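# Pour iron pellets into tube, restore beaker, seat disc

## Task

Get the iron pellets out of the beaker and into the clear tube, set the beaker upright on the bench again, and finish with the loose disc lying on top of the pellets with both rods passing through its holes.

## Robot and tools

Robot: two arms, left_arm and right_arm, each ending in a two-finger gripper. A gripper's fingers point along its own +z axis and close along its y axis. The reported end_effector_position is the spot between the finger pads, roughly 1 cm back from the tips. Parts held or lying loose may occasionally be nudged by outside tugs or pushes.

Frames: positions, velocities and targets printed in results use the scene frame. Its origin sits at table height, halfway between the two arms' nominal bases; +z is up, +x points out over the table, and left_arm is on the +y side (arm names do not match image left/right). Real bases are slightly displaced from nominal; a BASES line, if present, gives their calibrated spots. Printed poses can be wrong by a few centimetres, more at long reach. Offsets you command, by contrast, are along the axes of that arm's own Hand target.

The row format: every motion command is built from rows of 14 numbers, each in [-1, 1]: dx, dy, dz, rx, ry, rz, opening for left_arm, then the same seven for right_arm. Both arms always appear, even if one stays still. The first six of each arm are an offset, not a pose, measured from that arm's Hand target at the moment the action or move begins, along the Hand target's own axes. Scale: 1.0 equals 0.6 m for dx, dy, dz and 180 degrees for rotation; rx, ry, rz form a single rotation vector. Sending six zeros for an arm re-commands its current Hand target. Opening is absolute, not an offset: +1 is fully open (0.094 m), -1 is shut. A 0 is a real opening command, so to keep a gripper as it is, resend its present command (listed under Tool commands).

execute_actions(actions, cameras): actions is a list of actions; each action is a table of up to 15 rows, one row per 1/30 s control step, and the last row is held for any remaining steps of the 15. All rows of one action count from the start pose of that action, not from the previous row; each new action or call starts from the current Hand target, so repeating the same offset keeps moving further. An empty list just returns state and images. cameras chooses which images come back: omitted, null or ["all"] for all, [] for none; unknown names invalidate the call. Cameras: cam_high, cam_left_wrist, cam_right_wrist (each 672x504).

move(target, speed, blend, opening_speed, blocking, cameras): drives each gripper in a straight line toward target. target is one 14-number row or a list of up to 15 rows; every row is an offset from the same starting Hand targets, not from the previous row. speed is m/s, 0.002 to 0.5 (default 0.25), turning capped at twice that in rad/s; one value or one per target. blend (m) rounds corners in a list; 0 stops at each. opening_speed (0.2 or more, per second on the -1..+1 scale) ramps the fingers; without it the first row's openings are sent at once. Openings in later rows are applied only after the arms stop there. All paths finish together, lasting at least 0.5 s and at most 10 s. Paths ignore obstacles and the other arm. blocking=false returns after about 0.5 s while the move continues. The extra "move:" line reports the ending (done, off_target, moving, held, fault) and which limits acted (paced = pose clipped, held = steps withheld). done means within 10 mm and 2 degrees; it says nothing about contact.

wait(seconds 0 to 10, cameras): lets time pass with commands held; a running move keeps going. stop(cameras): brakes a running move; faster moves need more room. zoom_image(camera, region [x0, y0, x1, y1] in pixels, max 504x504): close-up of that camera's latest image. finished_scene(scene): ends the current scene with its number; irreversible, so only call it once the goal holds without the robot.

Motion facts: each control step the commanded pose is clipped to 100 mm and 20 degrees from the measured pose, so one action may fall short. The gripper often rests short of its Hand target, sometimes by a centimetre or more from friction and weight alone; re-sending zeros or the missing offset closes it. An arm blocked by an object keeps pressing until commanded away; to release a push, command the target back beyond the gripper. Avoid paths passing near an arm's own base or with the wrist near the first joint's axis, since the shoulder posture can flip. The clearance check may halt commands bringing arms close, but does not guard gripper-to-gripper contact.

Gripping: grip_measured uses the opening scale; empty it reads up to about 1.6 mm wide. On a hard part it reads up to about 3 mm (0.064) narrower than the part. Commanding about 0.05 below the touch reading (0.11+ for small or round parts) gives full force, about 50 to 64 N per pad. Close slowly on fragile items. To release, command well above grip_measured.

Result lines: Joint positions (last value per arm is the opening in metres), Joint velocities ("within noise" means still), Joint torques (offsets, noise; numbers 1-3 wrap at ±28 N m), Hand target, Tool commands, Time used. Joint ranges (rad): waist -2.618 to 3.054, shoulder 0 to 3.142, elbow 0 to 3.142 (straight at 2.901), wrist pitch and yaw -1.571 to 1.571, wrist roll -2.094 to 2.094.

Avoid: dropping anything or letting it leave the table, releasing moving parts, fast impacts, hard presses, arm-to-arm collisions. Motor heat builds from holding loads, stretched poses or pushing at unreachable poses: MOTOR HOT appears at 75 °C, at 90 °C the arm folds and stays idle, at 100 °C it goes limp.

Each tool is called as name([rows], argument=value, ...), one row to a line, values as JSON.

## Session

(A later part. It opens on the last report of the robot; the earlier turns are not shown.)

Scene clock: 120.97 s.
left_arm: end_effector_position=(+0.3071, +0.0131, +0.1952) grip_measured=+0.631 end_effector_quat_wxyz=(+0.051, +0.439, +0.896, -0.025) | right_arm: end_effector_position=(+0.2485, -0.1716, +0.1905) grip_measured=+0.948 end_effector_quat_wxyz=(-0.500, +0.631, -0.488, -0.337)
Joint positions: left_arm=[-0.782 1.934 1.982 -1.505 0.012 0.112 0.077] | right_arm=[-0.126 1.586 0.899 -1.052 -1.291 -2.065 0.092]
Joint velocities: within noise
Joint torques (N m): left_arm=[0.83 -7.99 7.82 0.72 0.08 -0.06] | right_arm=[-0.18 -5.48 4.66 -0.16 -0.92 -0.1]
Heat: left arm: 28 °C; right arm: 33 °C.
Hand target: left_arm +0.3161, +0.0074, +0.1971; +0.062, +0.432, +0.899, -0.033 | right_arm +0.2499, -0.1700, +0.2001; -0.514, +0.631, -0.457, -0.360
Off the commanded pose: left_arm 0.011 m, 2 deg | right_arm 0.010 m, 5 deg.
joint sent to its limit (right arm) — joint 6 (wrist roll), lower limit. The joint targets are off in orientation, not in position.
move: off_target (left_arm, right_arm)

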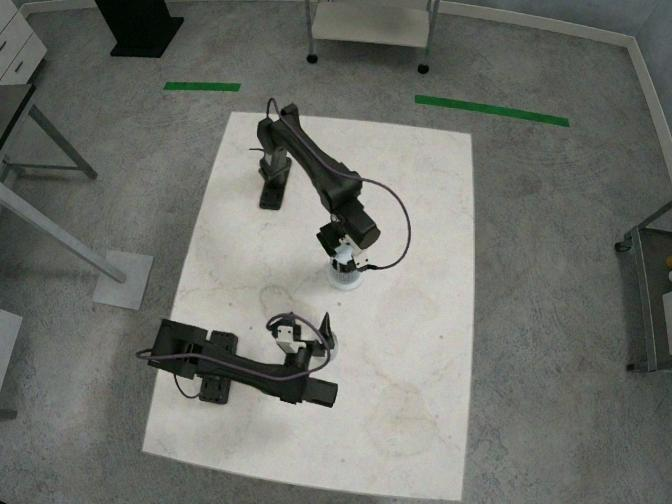

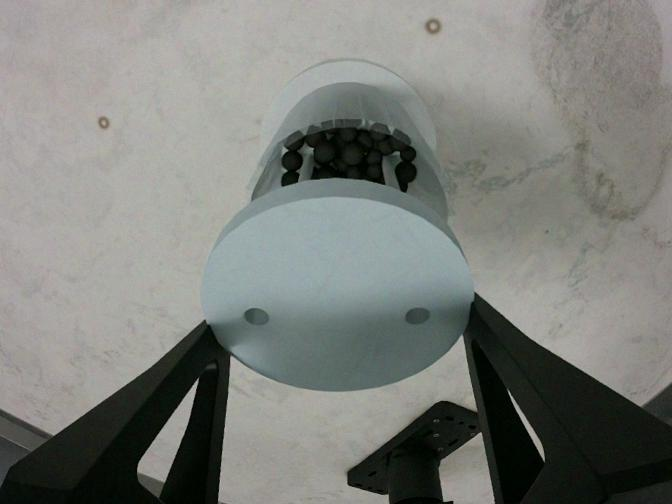

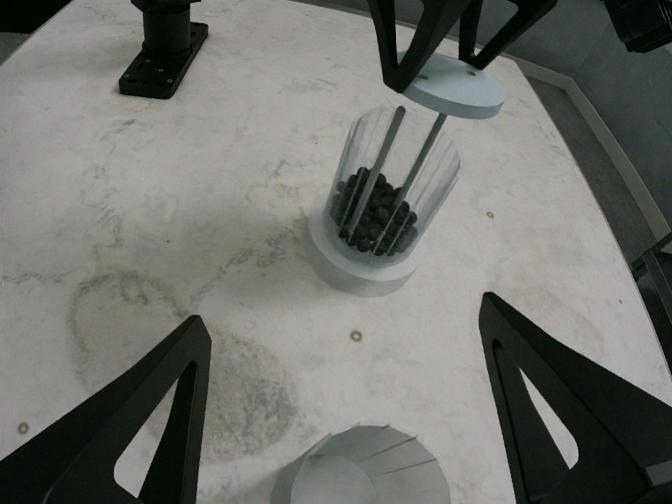

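zoom_image(camera="cam_right_wrist", region=[360, 40, 530, 170])

zoom_image(camera="cam_right_wrist", region=[300, 90, 480, 300])

Scaled by 2.965 from the camera's 672x504 image, which has a finer 960x720 frame.

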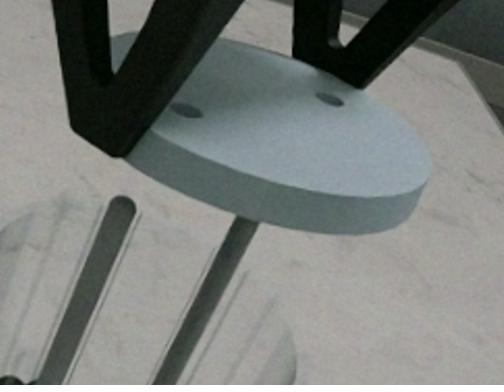

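Scaled by 2.400 from the camera's 672x504 image, which has a finer 960x720 frame.

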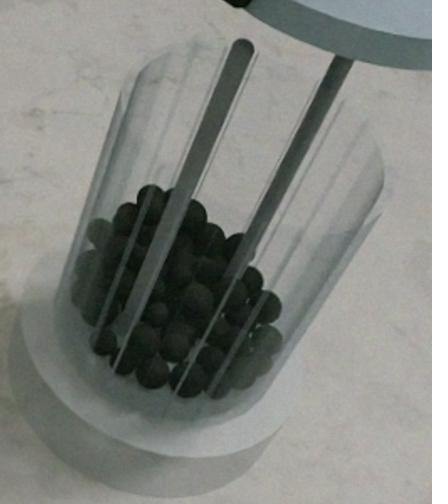

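zoom_image(camera="cam_left_wrist", region=[240, 50, 460, 215])

Scaled by 2.291 from the camera's 672x504 image, which has a finer 960x720 frame.

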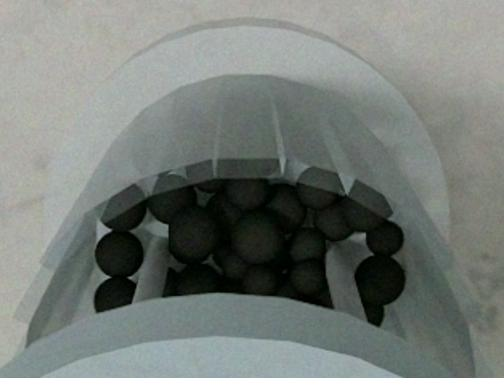

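move(target=[0.008, -0.0057, 0.0225, 0, 0.0139, 0, 0.55, 0, 0, 0, 0, 0, 0, 0.95], speed=0.1)

zoom_image(camera="cam_right_wrist", region=[360, 40, 530, 170])

zoom_image(camera="cam_left_wrist", region=[240, 50, 460, 215])

Scene clock: 137.87 s.
left_arm: end_effector_position=(+0.3081, +0.0121, +0.1879) grip_measured=+0.631 end_effector_quat_wxyz=(+0.042, +0.439, +0.897, -0.022) | right_arm: end_effector_position=(+0.2485, -0.1716, +0.1905) grip_measured=+0.948 end_effector_quat_wxyz=(-0.500, +0.631, -0.487, -0.337)
Joint positions: left_arm=[-0.782 1.954 1.982 -1.505 0.012 0.11 0.077] | right_arm=[-0.126 1.586 0.899 -1.052 -1.291 -2.067 0.092]
Joint velocities: within noise
Joint torques (N m): left_arm=[-0.27 -8.1 5.83 0.67 -0.01 -0.1] | right_arm=[-0.23 -5.48 4.59 -0.16 -0.91 -0.08]
Heat: left arm: 28 °C; right arm: 33 °C.
Hand target: left_arm +0.3116, +0.0074, +0.1831; +0.042, +0.432, +0.901, -0.023 | right_arm +0.2499, -0.1700, +0.2001; -0.514, +0.631, -0.457, -0.360
Off the commanded pose: left_arm 0.008 m, 1 deg | right_arm 0.010 m, 5 deg.
joint sent to its limit (right arm) — joint 6 (wrist roll), lower limit. The joint targets are off in orientation, not in position.
move: off_target (right_arm)

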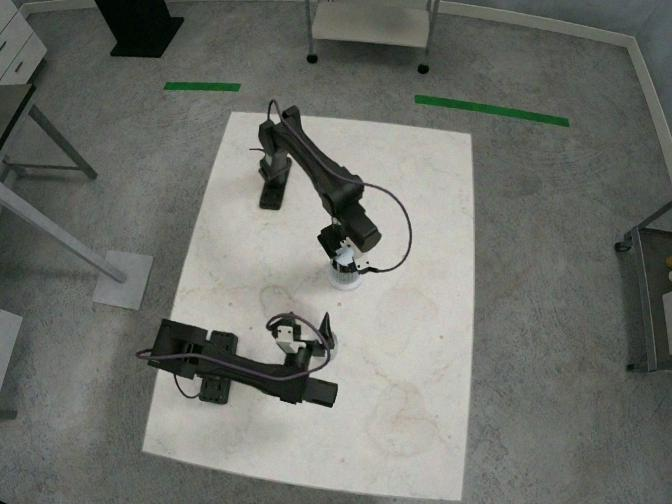

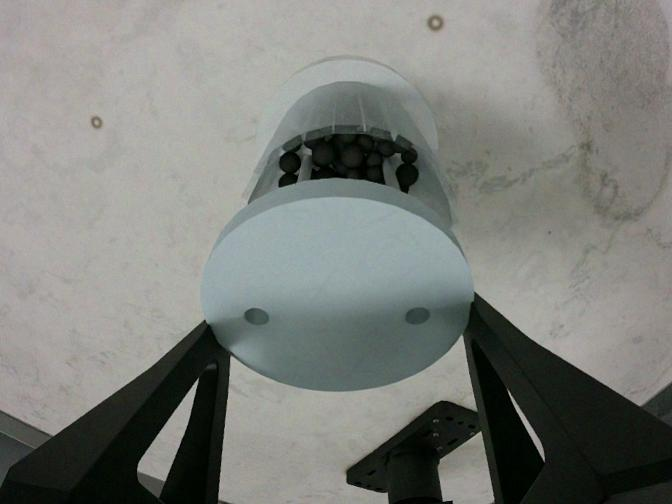

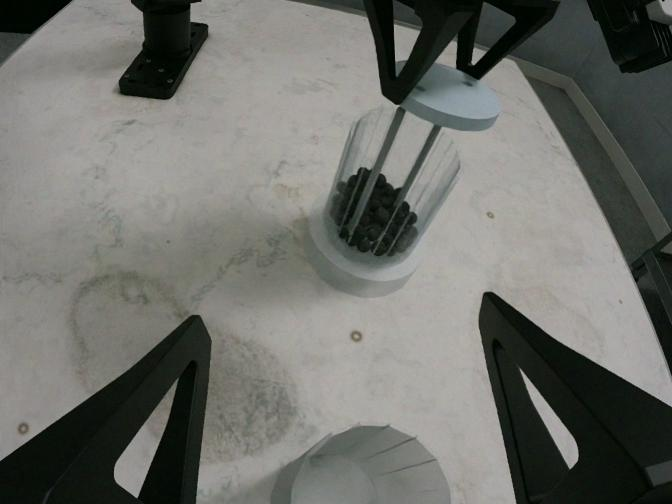

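Scaled by 2.965 from the camera's 672x504 image, which has a finer 960x720 frame.

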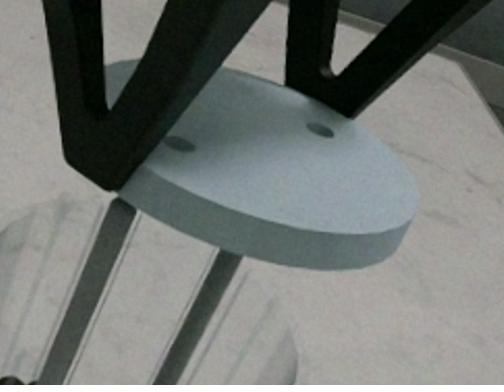

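Scaled by 2.291 from the camera's 672x504 image, which has a finer 960x720 frame.

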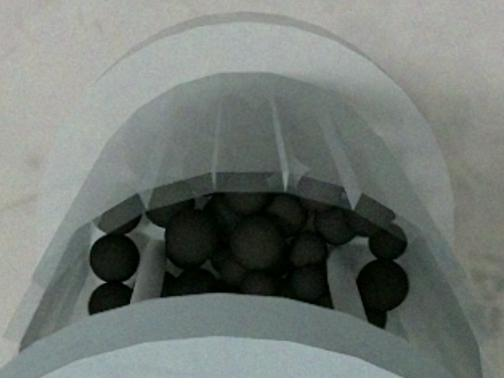

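move(target=[0.0139, -0.0146, 0.0, 0, 0, 0, 0.55, 0, 0, 0, 0, 0, 0, 0.95], speed=0.05, cameras=["cam_right_wrist", "cam_left_wrist"])

zoom_image(camera="cam_right_wrist", region=[320, 40, 520, 190])

Scene clock: 141.87 s.
left_arm: end_effector_position=(+0.3026, +0.0135, +0.1745) grip_measured=+0.630 end_effector_quat_wxyz=(+0.027, +0.435, +0.900, -0.014) | right_arm: end_effector_position=(+0.2483, -0.1716, +0.1906) grip_measured=+0.948 end_effector_quat_wxyz=(-0.500, +0.631, -0.488, -0.337)
Joint positions: left_arm=[-0.793 1.954 1.93 -1.485 0.006 0.09 0.077] | right_arm=[-0.126 1.586 0.899 -1.054 -1.291 -2.067 0.092]
Joint velocities: within noise
Joint torques (N m): left_arm=[-0.91 -11.99 5.23 0.67 0.06 -0.11] | right_arm=[-0.1 -5.45 4.67 -0.13 -0.9 -0.06]
Heat: left arm: 28 °C; right arm: 33 °C.
Hand target: left_arm +0.2996, +0.0084, +0.1823; +0.042, +0.432, +0.901, -0.023 | right_arm +0.2499, -0.1700, +0.2001; -0.514, +0.631, -0.457, -0.360
Off the commanded pose: left_arm 0.010 m, 2 deg | right_arm 0.010 m, 5 deg.
joint sent to its limit (right arm) — joint 6 (wrist roll), lower limit. The joint targets are off in orientation, not in position.
move: off_target (right_arm)
Images, in order (width x height): cam_left_wrist 672x504, cam_right_wrist 672x504.

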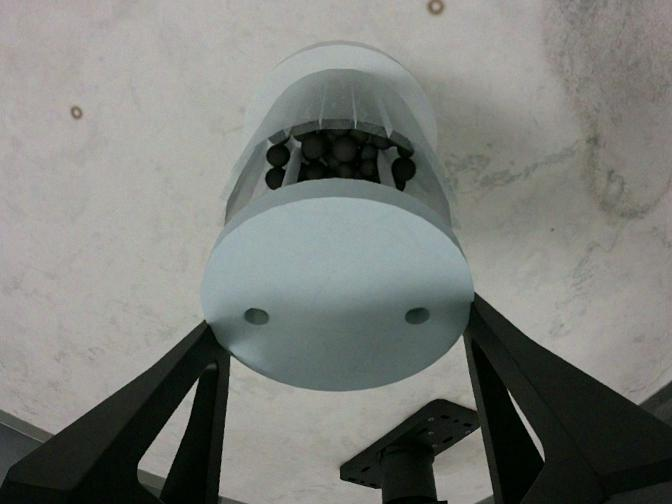

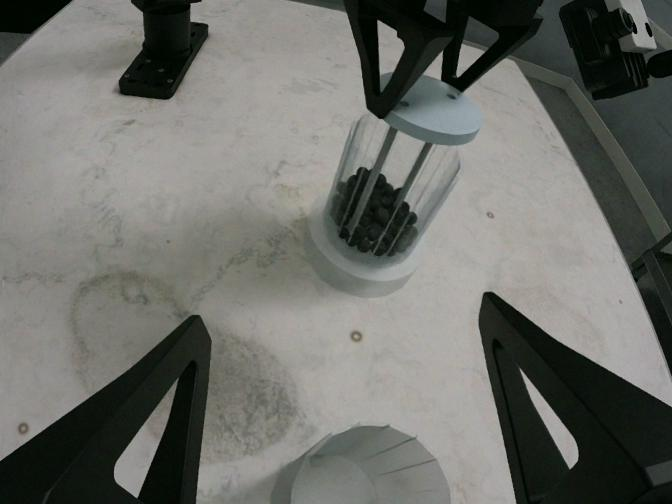

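Scaled by 2.520 from the camera's 672x504 image, which has a finer 960x720 frame.

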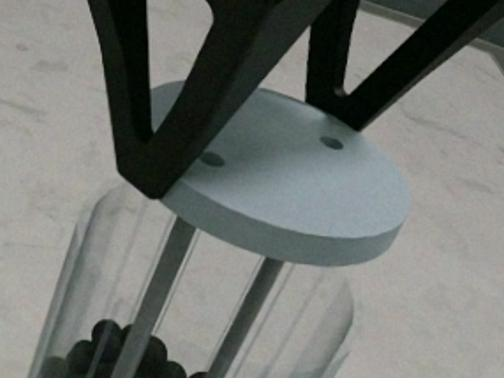

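zoom_image(camera="cam_left_wrist", region=[200, 60, 480, 340])

Scaled by 1.800 from the camera's 672x504 image, which has a finer 960x720 frame.

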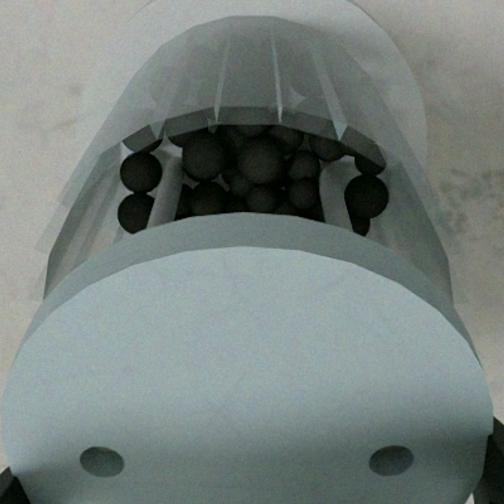

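move(target=[-0.0022, -0.0044, 0.0069, 0, 0.005, 0, 0.55, 0, 0, 0, 0, 0, 0, 0.95], speed=0.05, cameras=["cam_right_wrist", "cam_left_wrist"])

zoom_image(camera="cam_right_wrist", region=[340, 60, 500, 180])

zoom_image(camera="cam_left_wrist", region=[200, 60, 480, 340])

Scene clock: 147.97 s.
left_arm: end_effector_position=(+0.3021, +0.0130, +0.1745) grip_measured=+0.630 end_effector_quat_wxyz=(+0.028, +0.435, +0.900, -0.011) | right_arm: end_effector_position=(+0.2483, -0.1716, +0.1906) grip_measured=+0.948 end_effector_quat_wxyz=(-0.500, +0.631, -0.487, -0.337)
Joint positions: left_arm=[-0.798 1.954 1.93 -1.485 0 0.086 0.077] | right_arm=[-0.126 1.586 0.899 -1.054 -1.291 -2.068 0.092]
Joint velocities: within noise
Joint torques (N m): left_arm=[-1.06 -10.19 6.27 0.53 0.07 -0.11] | right_arm=[-0.17 -5.44 4.55 -0.16 -0.92 -0.05]
Heat: left arm: 28 °C; right arm: 33 °C.
Hand target: left_arm +0.2986, +0.0054, +0.1783; +0.035, +0.432, +0.901, -0.020 | right_arm +0.2499, -0.1700, +0.2001; -0.514, +0.631, -0.457, -0.360
Off the commanded pose: left_arm 0.009 m, 1 deg | right_arm 0.010 m, 5 deg.
joint sent to its limit (right arm) — joint 6 (wrist roll), lower limit. The joint targets are off in orientation, not in position.
move: off_target (right_arm)
Images, in order (width x height): cam_left_wrist 672x504, cam_right_wrist 672x504.

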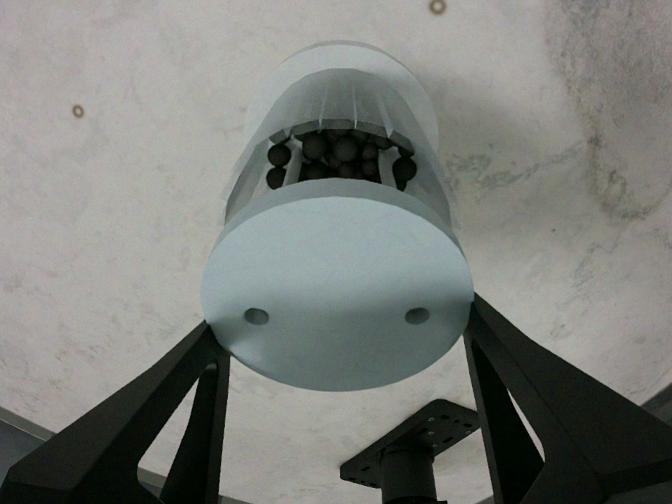

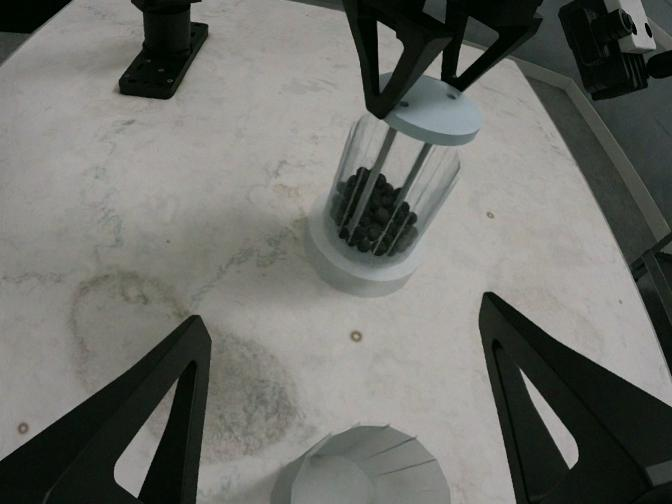

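Scaled by 3.150 from the camera's 672x504 image, which has a finer 960x720 frame.

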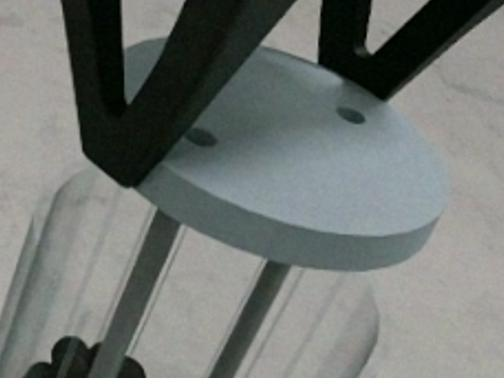

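Scaled by 1.800 from the camera's 672x504 image, which has a finer 960x720 frame.

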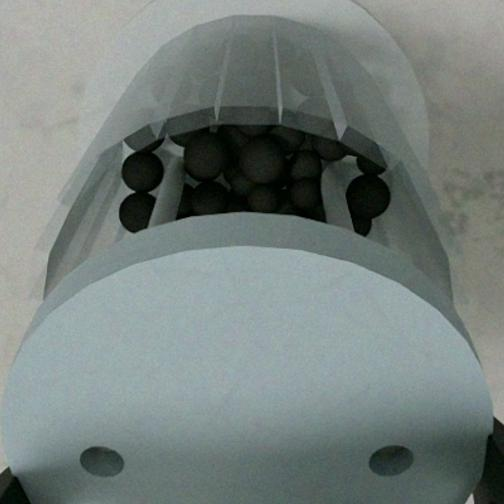

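zoom_image(camera="cam_left_wrist", region=[232, 294, 282, 338])

zoom_image(camera="cam_left_wrist", region=[392, 294, 442, 338])

zoom_image(camera="cam_right_wrist", region=[390, 80, 460, 150])

Scaled by 10.080 from the camera's 672x504 image, which has a finer 960x720 frame.

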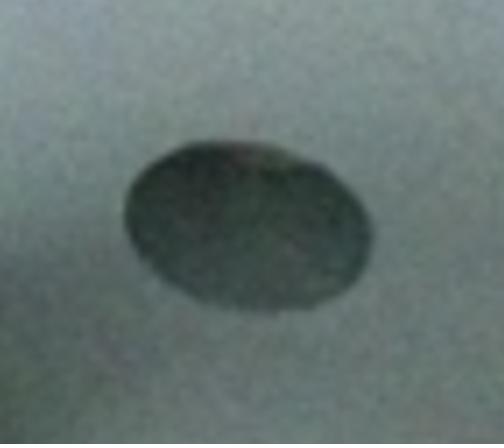

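Scaled by 10.080 from the camera's 672x504 image, which has a finer 960x720 frame.

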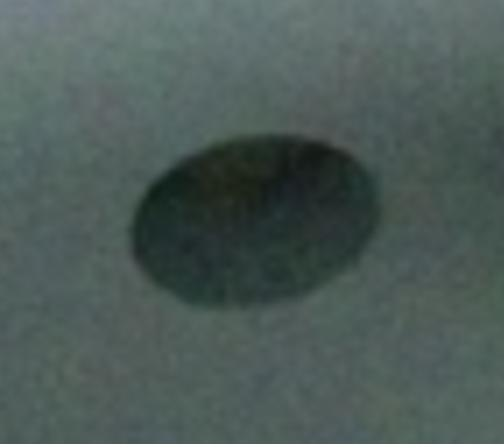

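Scaled by 7.200 from the camera's 672x504 image, which has a finer 960x720 frame.

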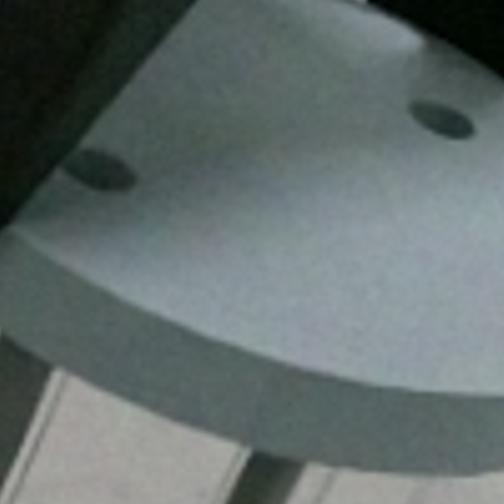

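zoom_image(camera="cam_right_wrist", region=[360, 120, 440, 190])

zoom_image(camera="cam_left_wrist", region=[260, 120, 420, 190])

Scaled by 6.300 from the camera's 672x504 image, which has a finer 960x720 frame.

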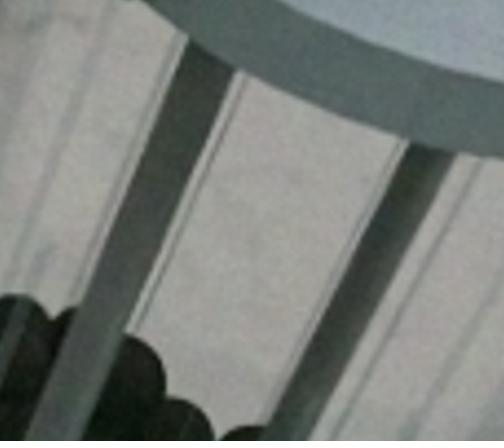

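Scaled by 3.150 from the camera's 672x504 image, which has a finer 960x720 frame.

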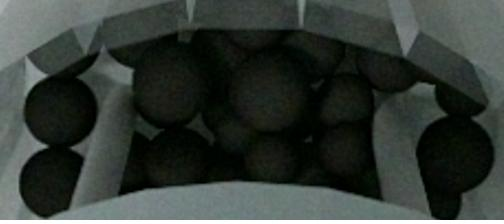

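move(target=[-0.0058, -0.0082, 0.0055, 0, 0, 0, 0.55, 0, 0, 0, 0, 0, 0, 0.95], speed=0.015, cameras=["cam_right_wrist", "cam_left_wrist"])

zoom_image(camera="cam_right_wrist", region=[340, 60, 500, 180])

Scene clock: 156.87 s.
left_arm: end_effector_position=(+0.2999, +0.0110, +0.1745) grip_measured=+0.630 end_effector_quat_wxyz=(+0.030, +0.434, +0.900, -0.007) | right_arm: end_effector_position=(+0.2483, -0.1716, +0.1906) grip_measured=+0.948 end_effector_quat_wxyz=(-0.500, +0.631, -0.487, -0.337)
Joint positions: left_arm=[-0.81 1.954 1.93 -1.485 -0.009 0.072 0.077] | right_arm=[-0.126 1.586 0.899 -1.054 -1.291 -2.068 0.092]
Joint velocities: within noise
Joint torques (N m): left_arm=[-1.47 -8.9 6.74 0.6 0.18 -0.11] | right_arm=[-0.14 -5.42 4.49 -0.14 -0.89 -0.1]
Heat: left arm: 28 °C; right arm: 33 °C.
Hand target: left_arm +0.2971, -0.0006, +0.1753; +0.035, +0.432, +0.901, -0.020 | right_arm +0.2499, -0.1700, +0.2001; -0.514, +0.631, -0.457, -0.360
Off the commanded pose: left_arm 0.012 m, 2 deg | right_arm 0.010 m, 5 deg.
joint sent to its limit (right arm) — joint 6 (wrist roll), lower limit. The joint targets are off in orientation, not in position.
move: off_target (left_arm, right_arm)
Images, in order (width x height): cam_left_wrist 672x504, cam_right_wrist 672x504.

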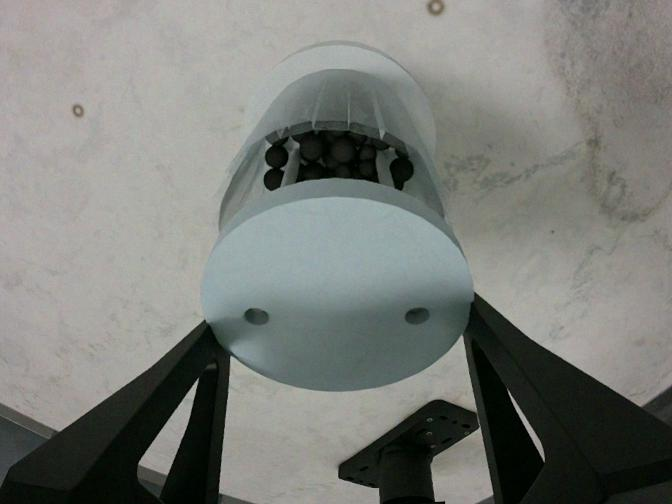

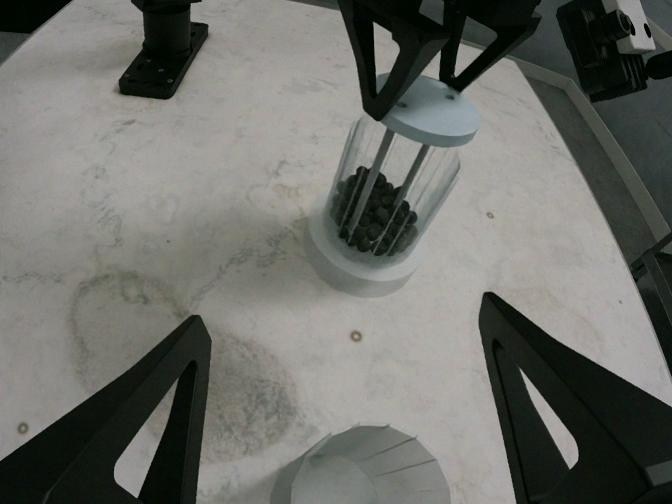

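Scaled by 3.150 from the camera's 672x504 image, which has a finer 960x720 frame.

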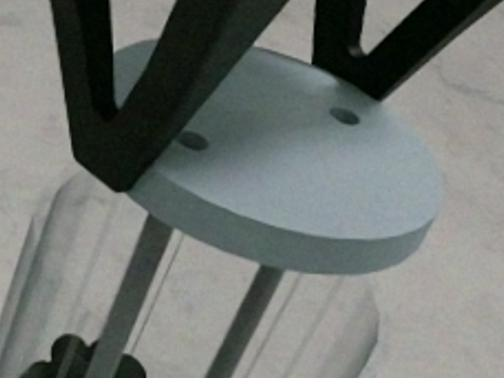

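move(target=[-0.0038, 0.0337, 0.0, 0, 0, 0, 0.55, 0, 0, 0, 0, 0, 0, 0.95], speed=0.025, cameras=["cam_right_wrist"])

zoom_image(camera="cam_right_wrist", region=[340, 60, 500, 180])

Scene clock: 161.83 s.
left_arm: end_effector_position=(+0.3035, +0.0135, +0.1744) grip_measured=+0.630 end_effector_quat_wxyz=(+0.025, +0.433, +0.901, -0.018) | right_arm: end_effector_position=(+0.2483, -0.1716, +0.1906) grip_measured=+0.948 end_effector_quat_wxyz=(-0.500, +0.631, -0.487, -0.337)
Joint positions: left_arm=[-0.787 1.959 1.936 -1.488 0.015 0.092 0.077] | right_arm=[-0.126 1.586 0.899 -1.054 -1.291 -2.068 0.092]
Joint velocities: within noise
Joint torques (N m): left_arm=[0.95 -8.01 8.16 0.59 0.05 0.03] | right_arm=[-0.17 -5.55 4.67 -0.17 -0.89 -0.06]
Heat: left arm: 28 °C; right arm: 32 °C.
Hand target: left_arm +0.3143, +0.0103, +0.1754; +0.035, +0.432, +0.901, -0.020 | right_arm +0.2499, -0.1700, +0.2001; -0.514, +0.631, -0.457, -0.360
Off the commanded pose: left_arm 0.011 m, 1 deg | right_arm 0.010 m, 5 deg.
joint sent to its limit (right arm) — joint 6 (wrist roll), lower limit. The joint targets are off in orientation, not in position.
move: off_target (left_arm, right_arm)
Images, in order (width x height): cam_right_wrist 672x504.

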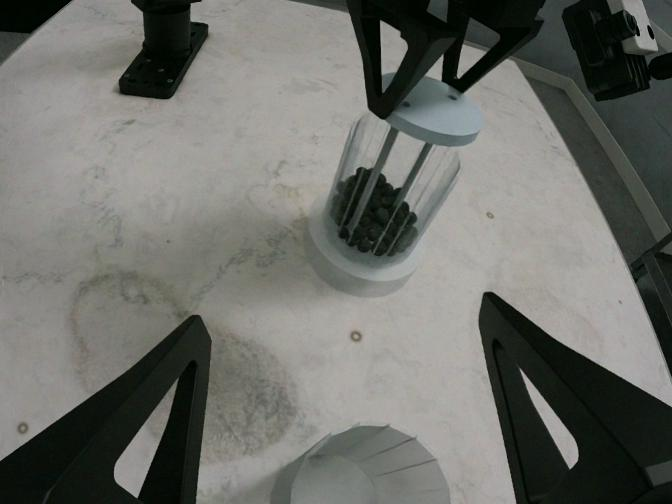

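Scaled by 3.150 from the camera's 672x504 image, which has a finer 960x720 frame.

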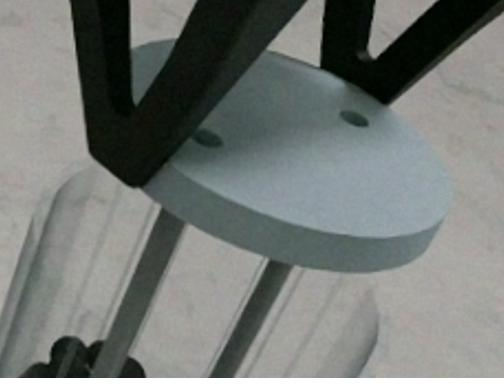

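move(target=[-0.0023, -0.0308, 0.0036, 0, 0, 0, 0.55, 0, 0, 0, 0, 0, 0, 0.95], speed=0.02, cameras=["cam_right_wrist", "cam_left_wrist"])

zoom_image(camera="cam_right_wrist", region=[340, 60, 500, 180])

zoom_image(camera="cam_left_wrist", region=[240, 120, 440, 340])

Scene clock: 164.47 s.
left_arm: end_effector_position=(+0.3004, +0.0105, +0.1744) grip_measured=+0.630 end_effector_quat_wxyz=(+0.028, +0.434, +0.900, -0.010) | right_arm: end_effector_position=(+0.2483, -0.1716, +0.1906) grip_measured=+0.948 end_effector_quat_wxyz=(-0.501, +0.632, -0.487, -0.336)
Joint positions: left_arm=[-0.807 1.959 1.936 -1.488 -0.003 0.075 0.077] | right_arm=[-0.126 1.586 0.899 -1.054 -1.291 -2.07 0.092]
Joint velocities: within noise
Joint torques (N m): left_arm=[-1.21 -8.28 7.35 0.66 0.11 -0.17] | right_arm=[-0.08 -5.53 4.53 -0.14 -0.89 -0.05]
Heat: left arm: 28 °C; right arm: 32 °C.
Hand target: left_arm +0.3008, -0.0025, +0.1735; +0.035, +0.432, +0.901, -0.020 | right_arm +0.2499, -0.1700, +0.2001; -0.514, +0.631, -0.457, -0.360
Off the commanded pose: left_arm 0.013 m, 1 deg | right_arm 0.010 m, 5 deg.
joint sent to its limit (right arm) — joint 6 (wrist roll), lower limit. The joint targets are off in orientation, not in position.
move: off_target (left_arm, right_arm)
Images, in order (width x height): cam_left_wrist 672x504, cam_right_wrist 672x504.

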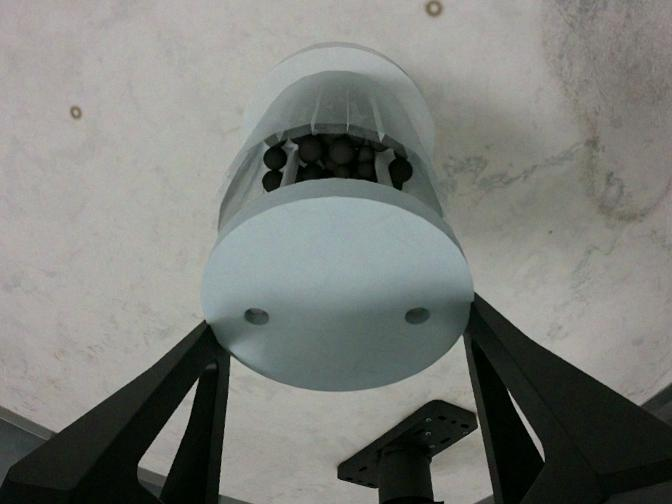

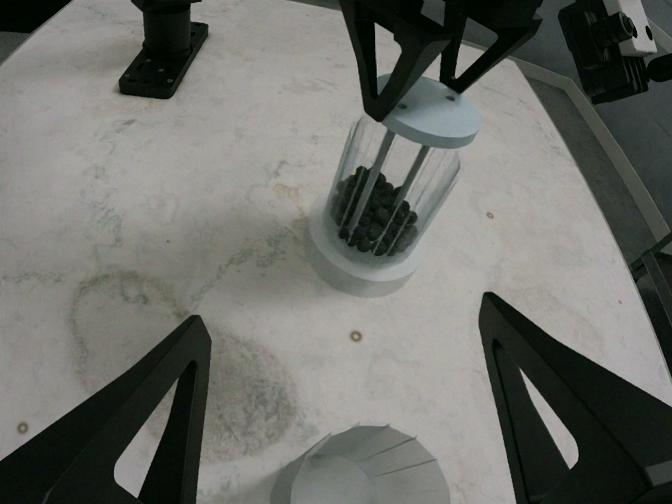

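Scaled by 3.150 from the camera's 672x504 image, which has a finer 960x720 frame.

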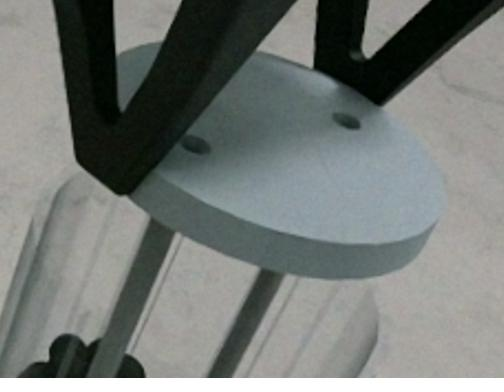

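Scaled by 2.291 from the camera's 672x504 image, which has a finer 960x720 frame.

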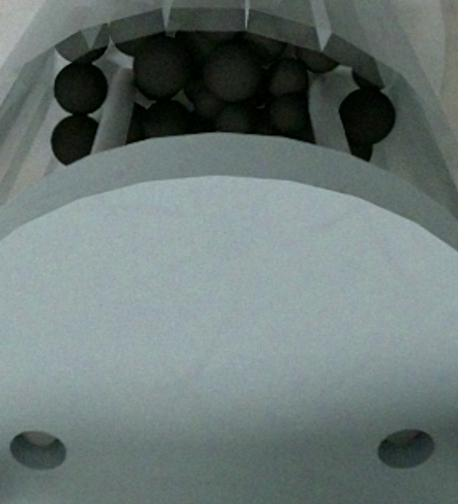

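zoom_image(camera="cam_left_wrist", region=[232, 294, 282, 338])

zoom_image(camera="cam_left_wrist", region=[392, 294, 442, 338])

Scaled by 10.080 from the camera's 672x504 image, which has a finer 960x720 frame.

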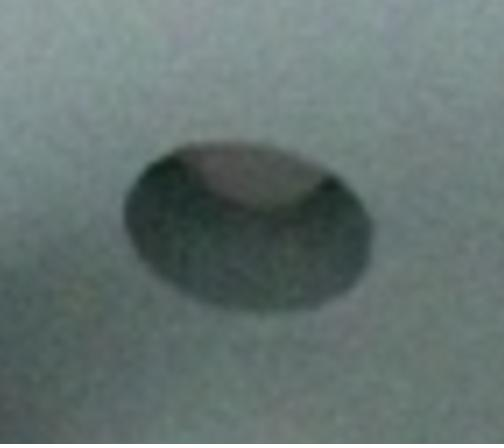

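Scaled by 10.080 from the camera's 672x504 image, which has a finer 960x720 frame.

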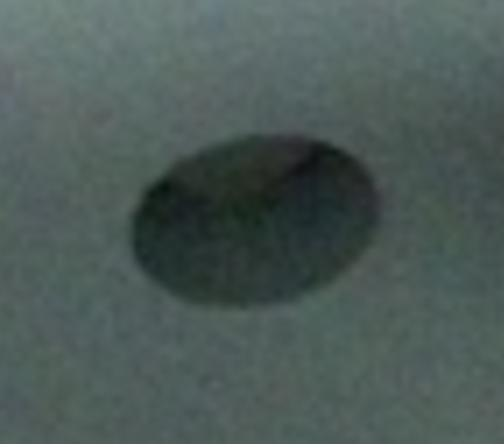

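move([
  [0.0023, 0.0215, 0.0065, 0, 0, 0, 0.55, 0, 0, 0, 0, 0, 0, 0.95],
  [0.003, 0.0295, 0.0064, 0, 0, 0, 0.55, 0, 0, 0, 0, 0, 0, 0.95],
], speed=[0.03, 0.003], cameras=["cam_right_wrist", "cam_left_wrist"])

zoom_image(camera="cam_right_wrist", region=[340, 60, 500, 180])

zoom_image(camera="cam_left_wrist", region=[232, 294, 282, 338])

zoom_image(camera="cam_left_wrist", region=[392, 294, 442, 338])

Scene clock: 171.70 s.
left_arm: end_effector_position=(+0.3033, +0.0133, +0.1744) grip_measured=+0.630 end_effector_quat_wxyz=(+0.025, +0.432, +0.902, -0.017) | right_arm: end_effector_position=(+0.2483, -0.1716, +0.1906) grip_measured=+0.948 end_effector_quat_wxyz=(-0.501, +0.632, -0.487, -0.336)
Joint positions: left_arm=[-0.789 1.959 1.936 -1.488 0.014 0.087 0.077] | right_arm=[-0.126 1.586 0.899 -1.054 -1.291 -2.07 0.092]
Joint velocities: within noise
Joint torques (N m): left_arm=[0.88 -8.39 5.74 0.82 0.02 0.07] | right_arm=[-0.17 -5.49 4.62 -0.13 -0.9 -0.06]
Heat: left arm: 28 °C; right arm: 32 °C.
Hand target: left_arm +0.3137, +0.0098, +0.1694; +0.035, +0.432, +0.901, -0.020 | right_arm +0.2499, -0.1700, +0.2001; -0.514, +0.631, -0.457, -0.360
Off the commanded pose: left_arm 0.012 m, 1 deg | right_arm 0.010 m, 5 deg.
joint sent to its limit (right arm) — joint 6 (wrist roll), lower limit. The joint targets are off in orientation, not in position.
move: off_target (left_arm, right_arm)
Images, in order (width x height): cam_left_wrist 672x504, cam_right_wrist 672x504.

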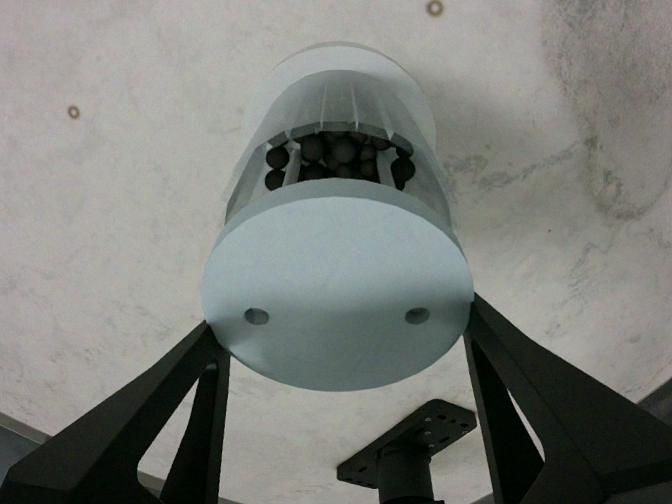

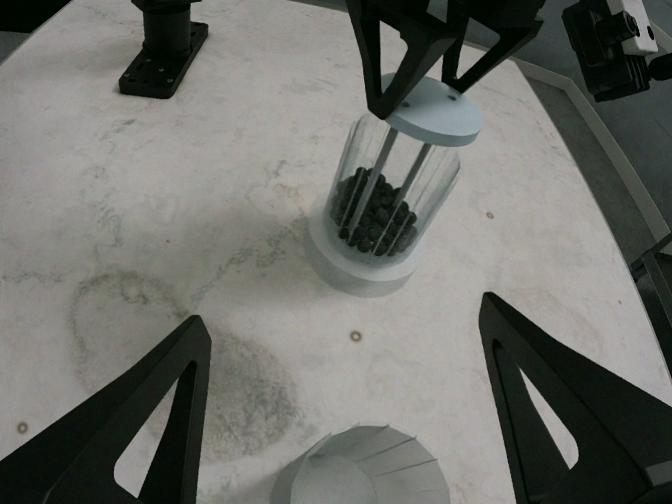

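Scaled by 3.150 from the camera's 672x504 image, which has a finer 960x720 frame.

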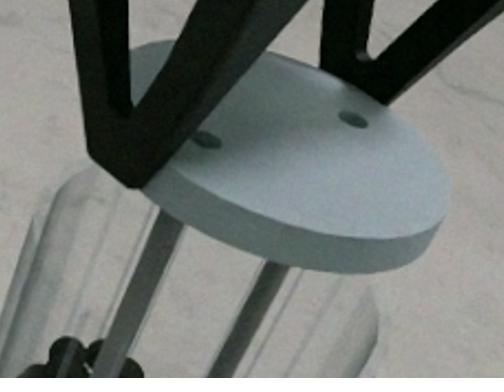

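Scaled by 10.080 from the camera's 672x504 image, which has a finer 960x720 frame.

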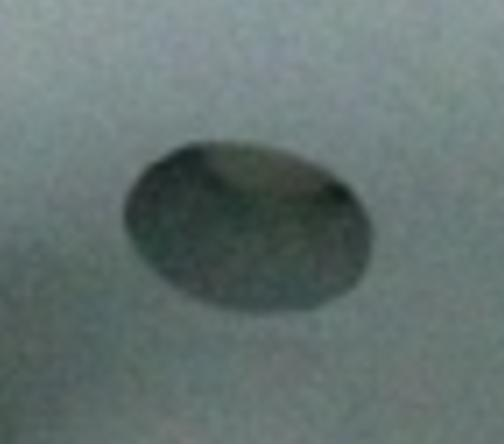

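Scaled by 10.080 from the camera's 672x504 image, which has a finer 960x720 frame.

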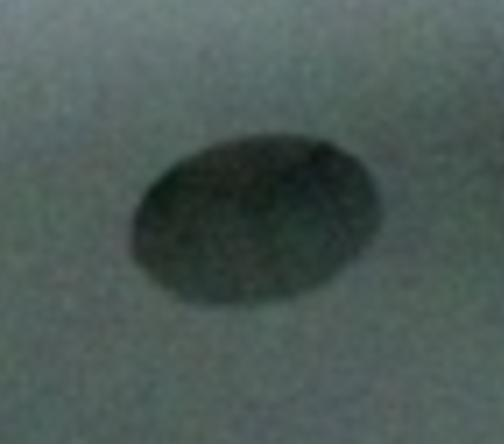

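move(target=[-0.0039, 0.0, -0.0499, 0, 0, 0, 0.55, 0, 0, 0, 0, 0, 0, 0.95], speed=0.06, cameras=["cam_right_wrist", "cam_left_wrist"])

zoom_image(camera="cam_right_wrist", region=[380, 60, 480, 150])

zoom_image(camera="cam_left_wrist", region=[240, 120, 440, 340])

Scene clock: 176.57 s.
left_arm: end_effector_position=(+0.3092, +0.0095, +0.1999) grip_measured=+0.630 end_effector_quat_wxyz=(+0.041, +0.431, +0.901, -0.019) | right_arm: end_effector_position=(+0.2483, -0.1716, +0.1906) grip_measured=+0.948 end_effector_quat_wxyz=(-0.501, +0.632, -0.487, -0.336)
Joint positions: left_arm=[-0.787 1.988 2.08 -1.573 0.008 0.089 0.077] | right_arm=[-0.126 1.586 0.899 -1.054 -1.291 -2.07 0.092]
Joint velocities: within noise
Joint torques (N m): left_arm=[0.9 -8.35 7.61 0.45 0.05 0.08] | right_arm=[-0.17 -5.44 4.57 -0.15 -0.92 -0.06]
Heat: left arm: 28 °C; right arm: 32 °C.
Hand target: left_arm +0.3138, +0.0099, +0.1994; +0.035, +0.432, +0.901, -0.020 | right_arm +0.2499, -0.1700, +0.2001; -0.514, +0.631, -0.457, -0.360
Off the commanded pose: left_arm 0.005 m, 1 deg | right_arm 0.010 m, 5 deg.
joint sent to its limit (left arm) — joint 4 (wrist pitch), lower limit. The joint targets are off in position, not in orientation.
joint sent to its limit (right arm) — joint 6 (wrist roll), lower limit. The joint targets are off in orientation, not in position.
move: off_target (right_arm)
Images, in order (width x height): cam_left_wrist 672x504, cam_right_wrist 672x504.

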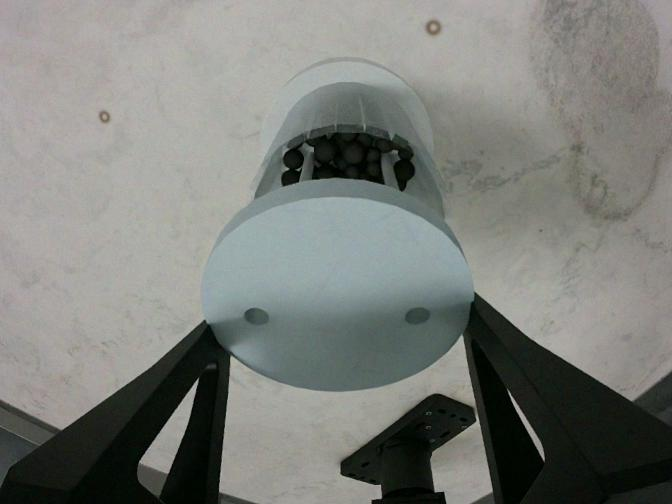

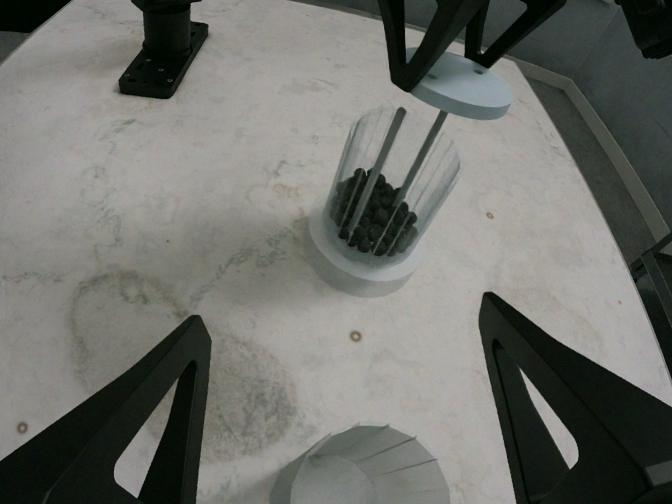

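Scaled by 5.040 from the camera's 672x504 image, which has a finer 960x720 frame.

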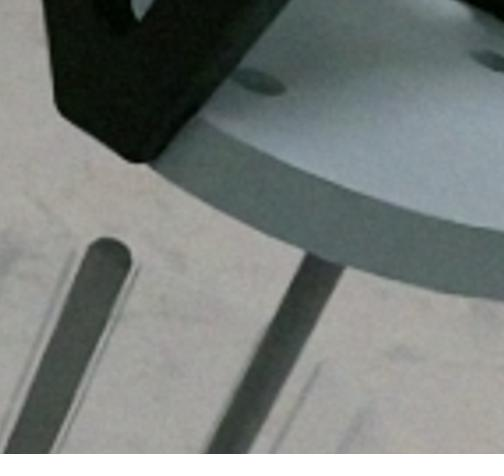

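Scaled by 2.291 from the camera's 672x504 image, which has a finer 960x720 frame.

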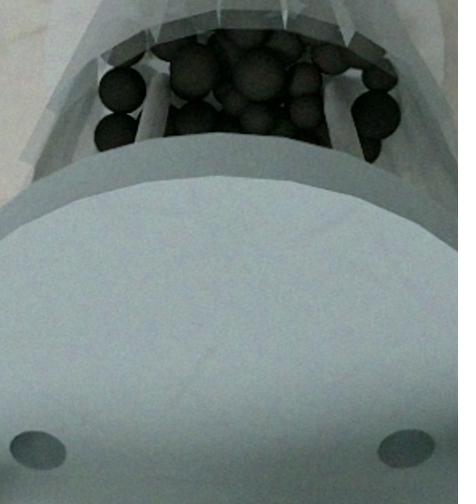

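zoom_image(camera="cam_left_wrist", region=[232, 294, 282, 338])

zoom_image(camera="cam_left_wrist", region=[392, 294, 442, 338])

zoom_image(camera="cam_left_wrist", region=[250, 100, 430, 220])

Scaled by 10.080 from the camera's 672x504 image, which has a finer 960x720 frame.

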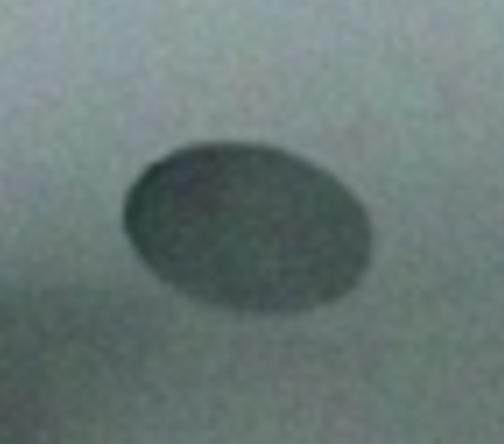

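Scaled by 10.080 from the camera's 672x504 image, which has a finer 960x720 frame.

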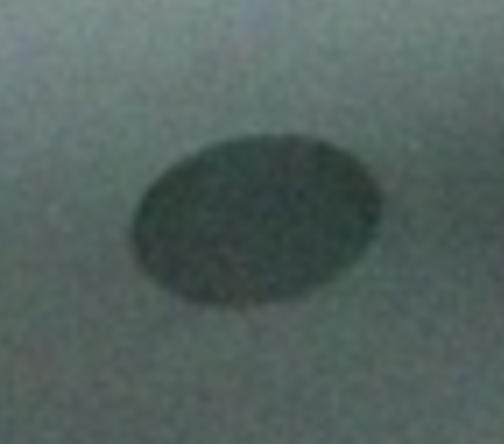

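Scaled by 2.800 from the camera's 672x504 image, which has a finer 960x720 frame.

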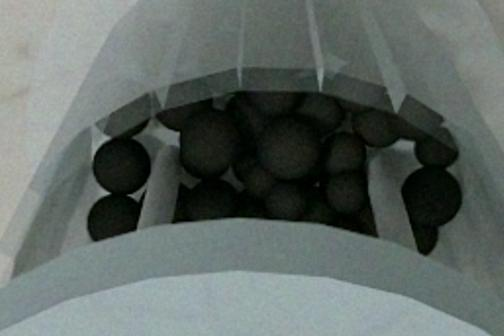

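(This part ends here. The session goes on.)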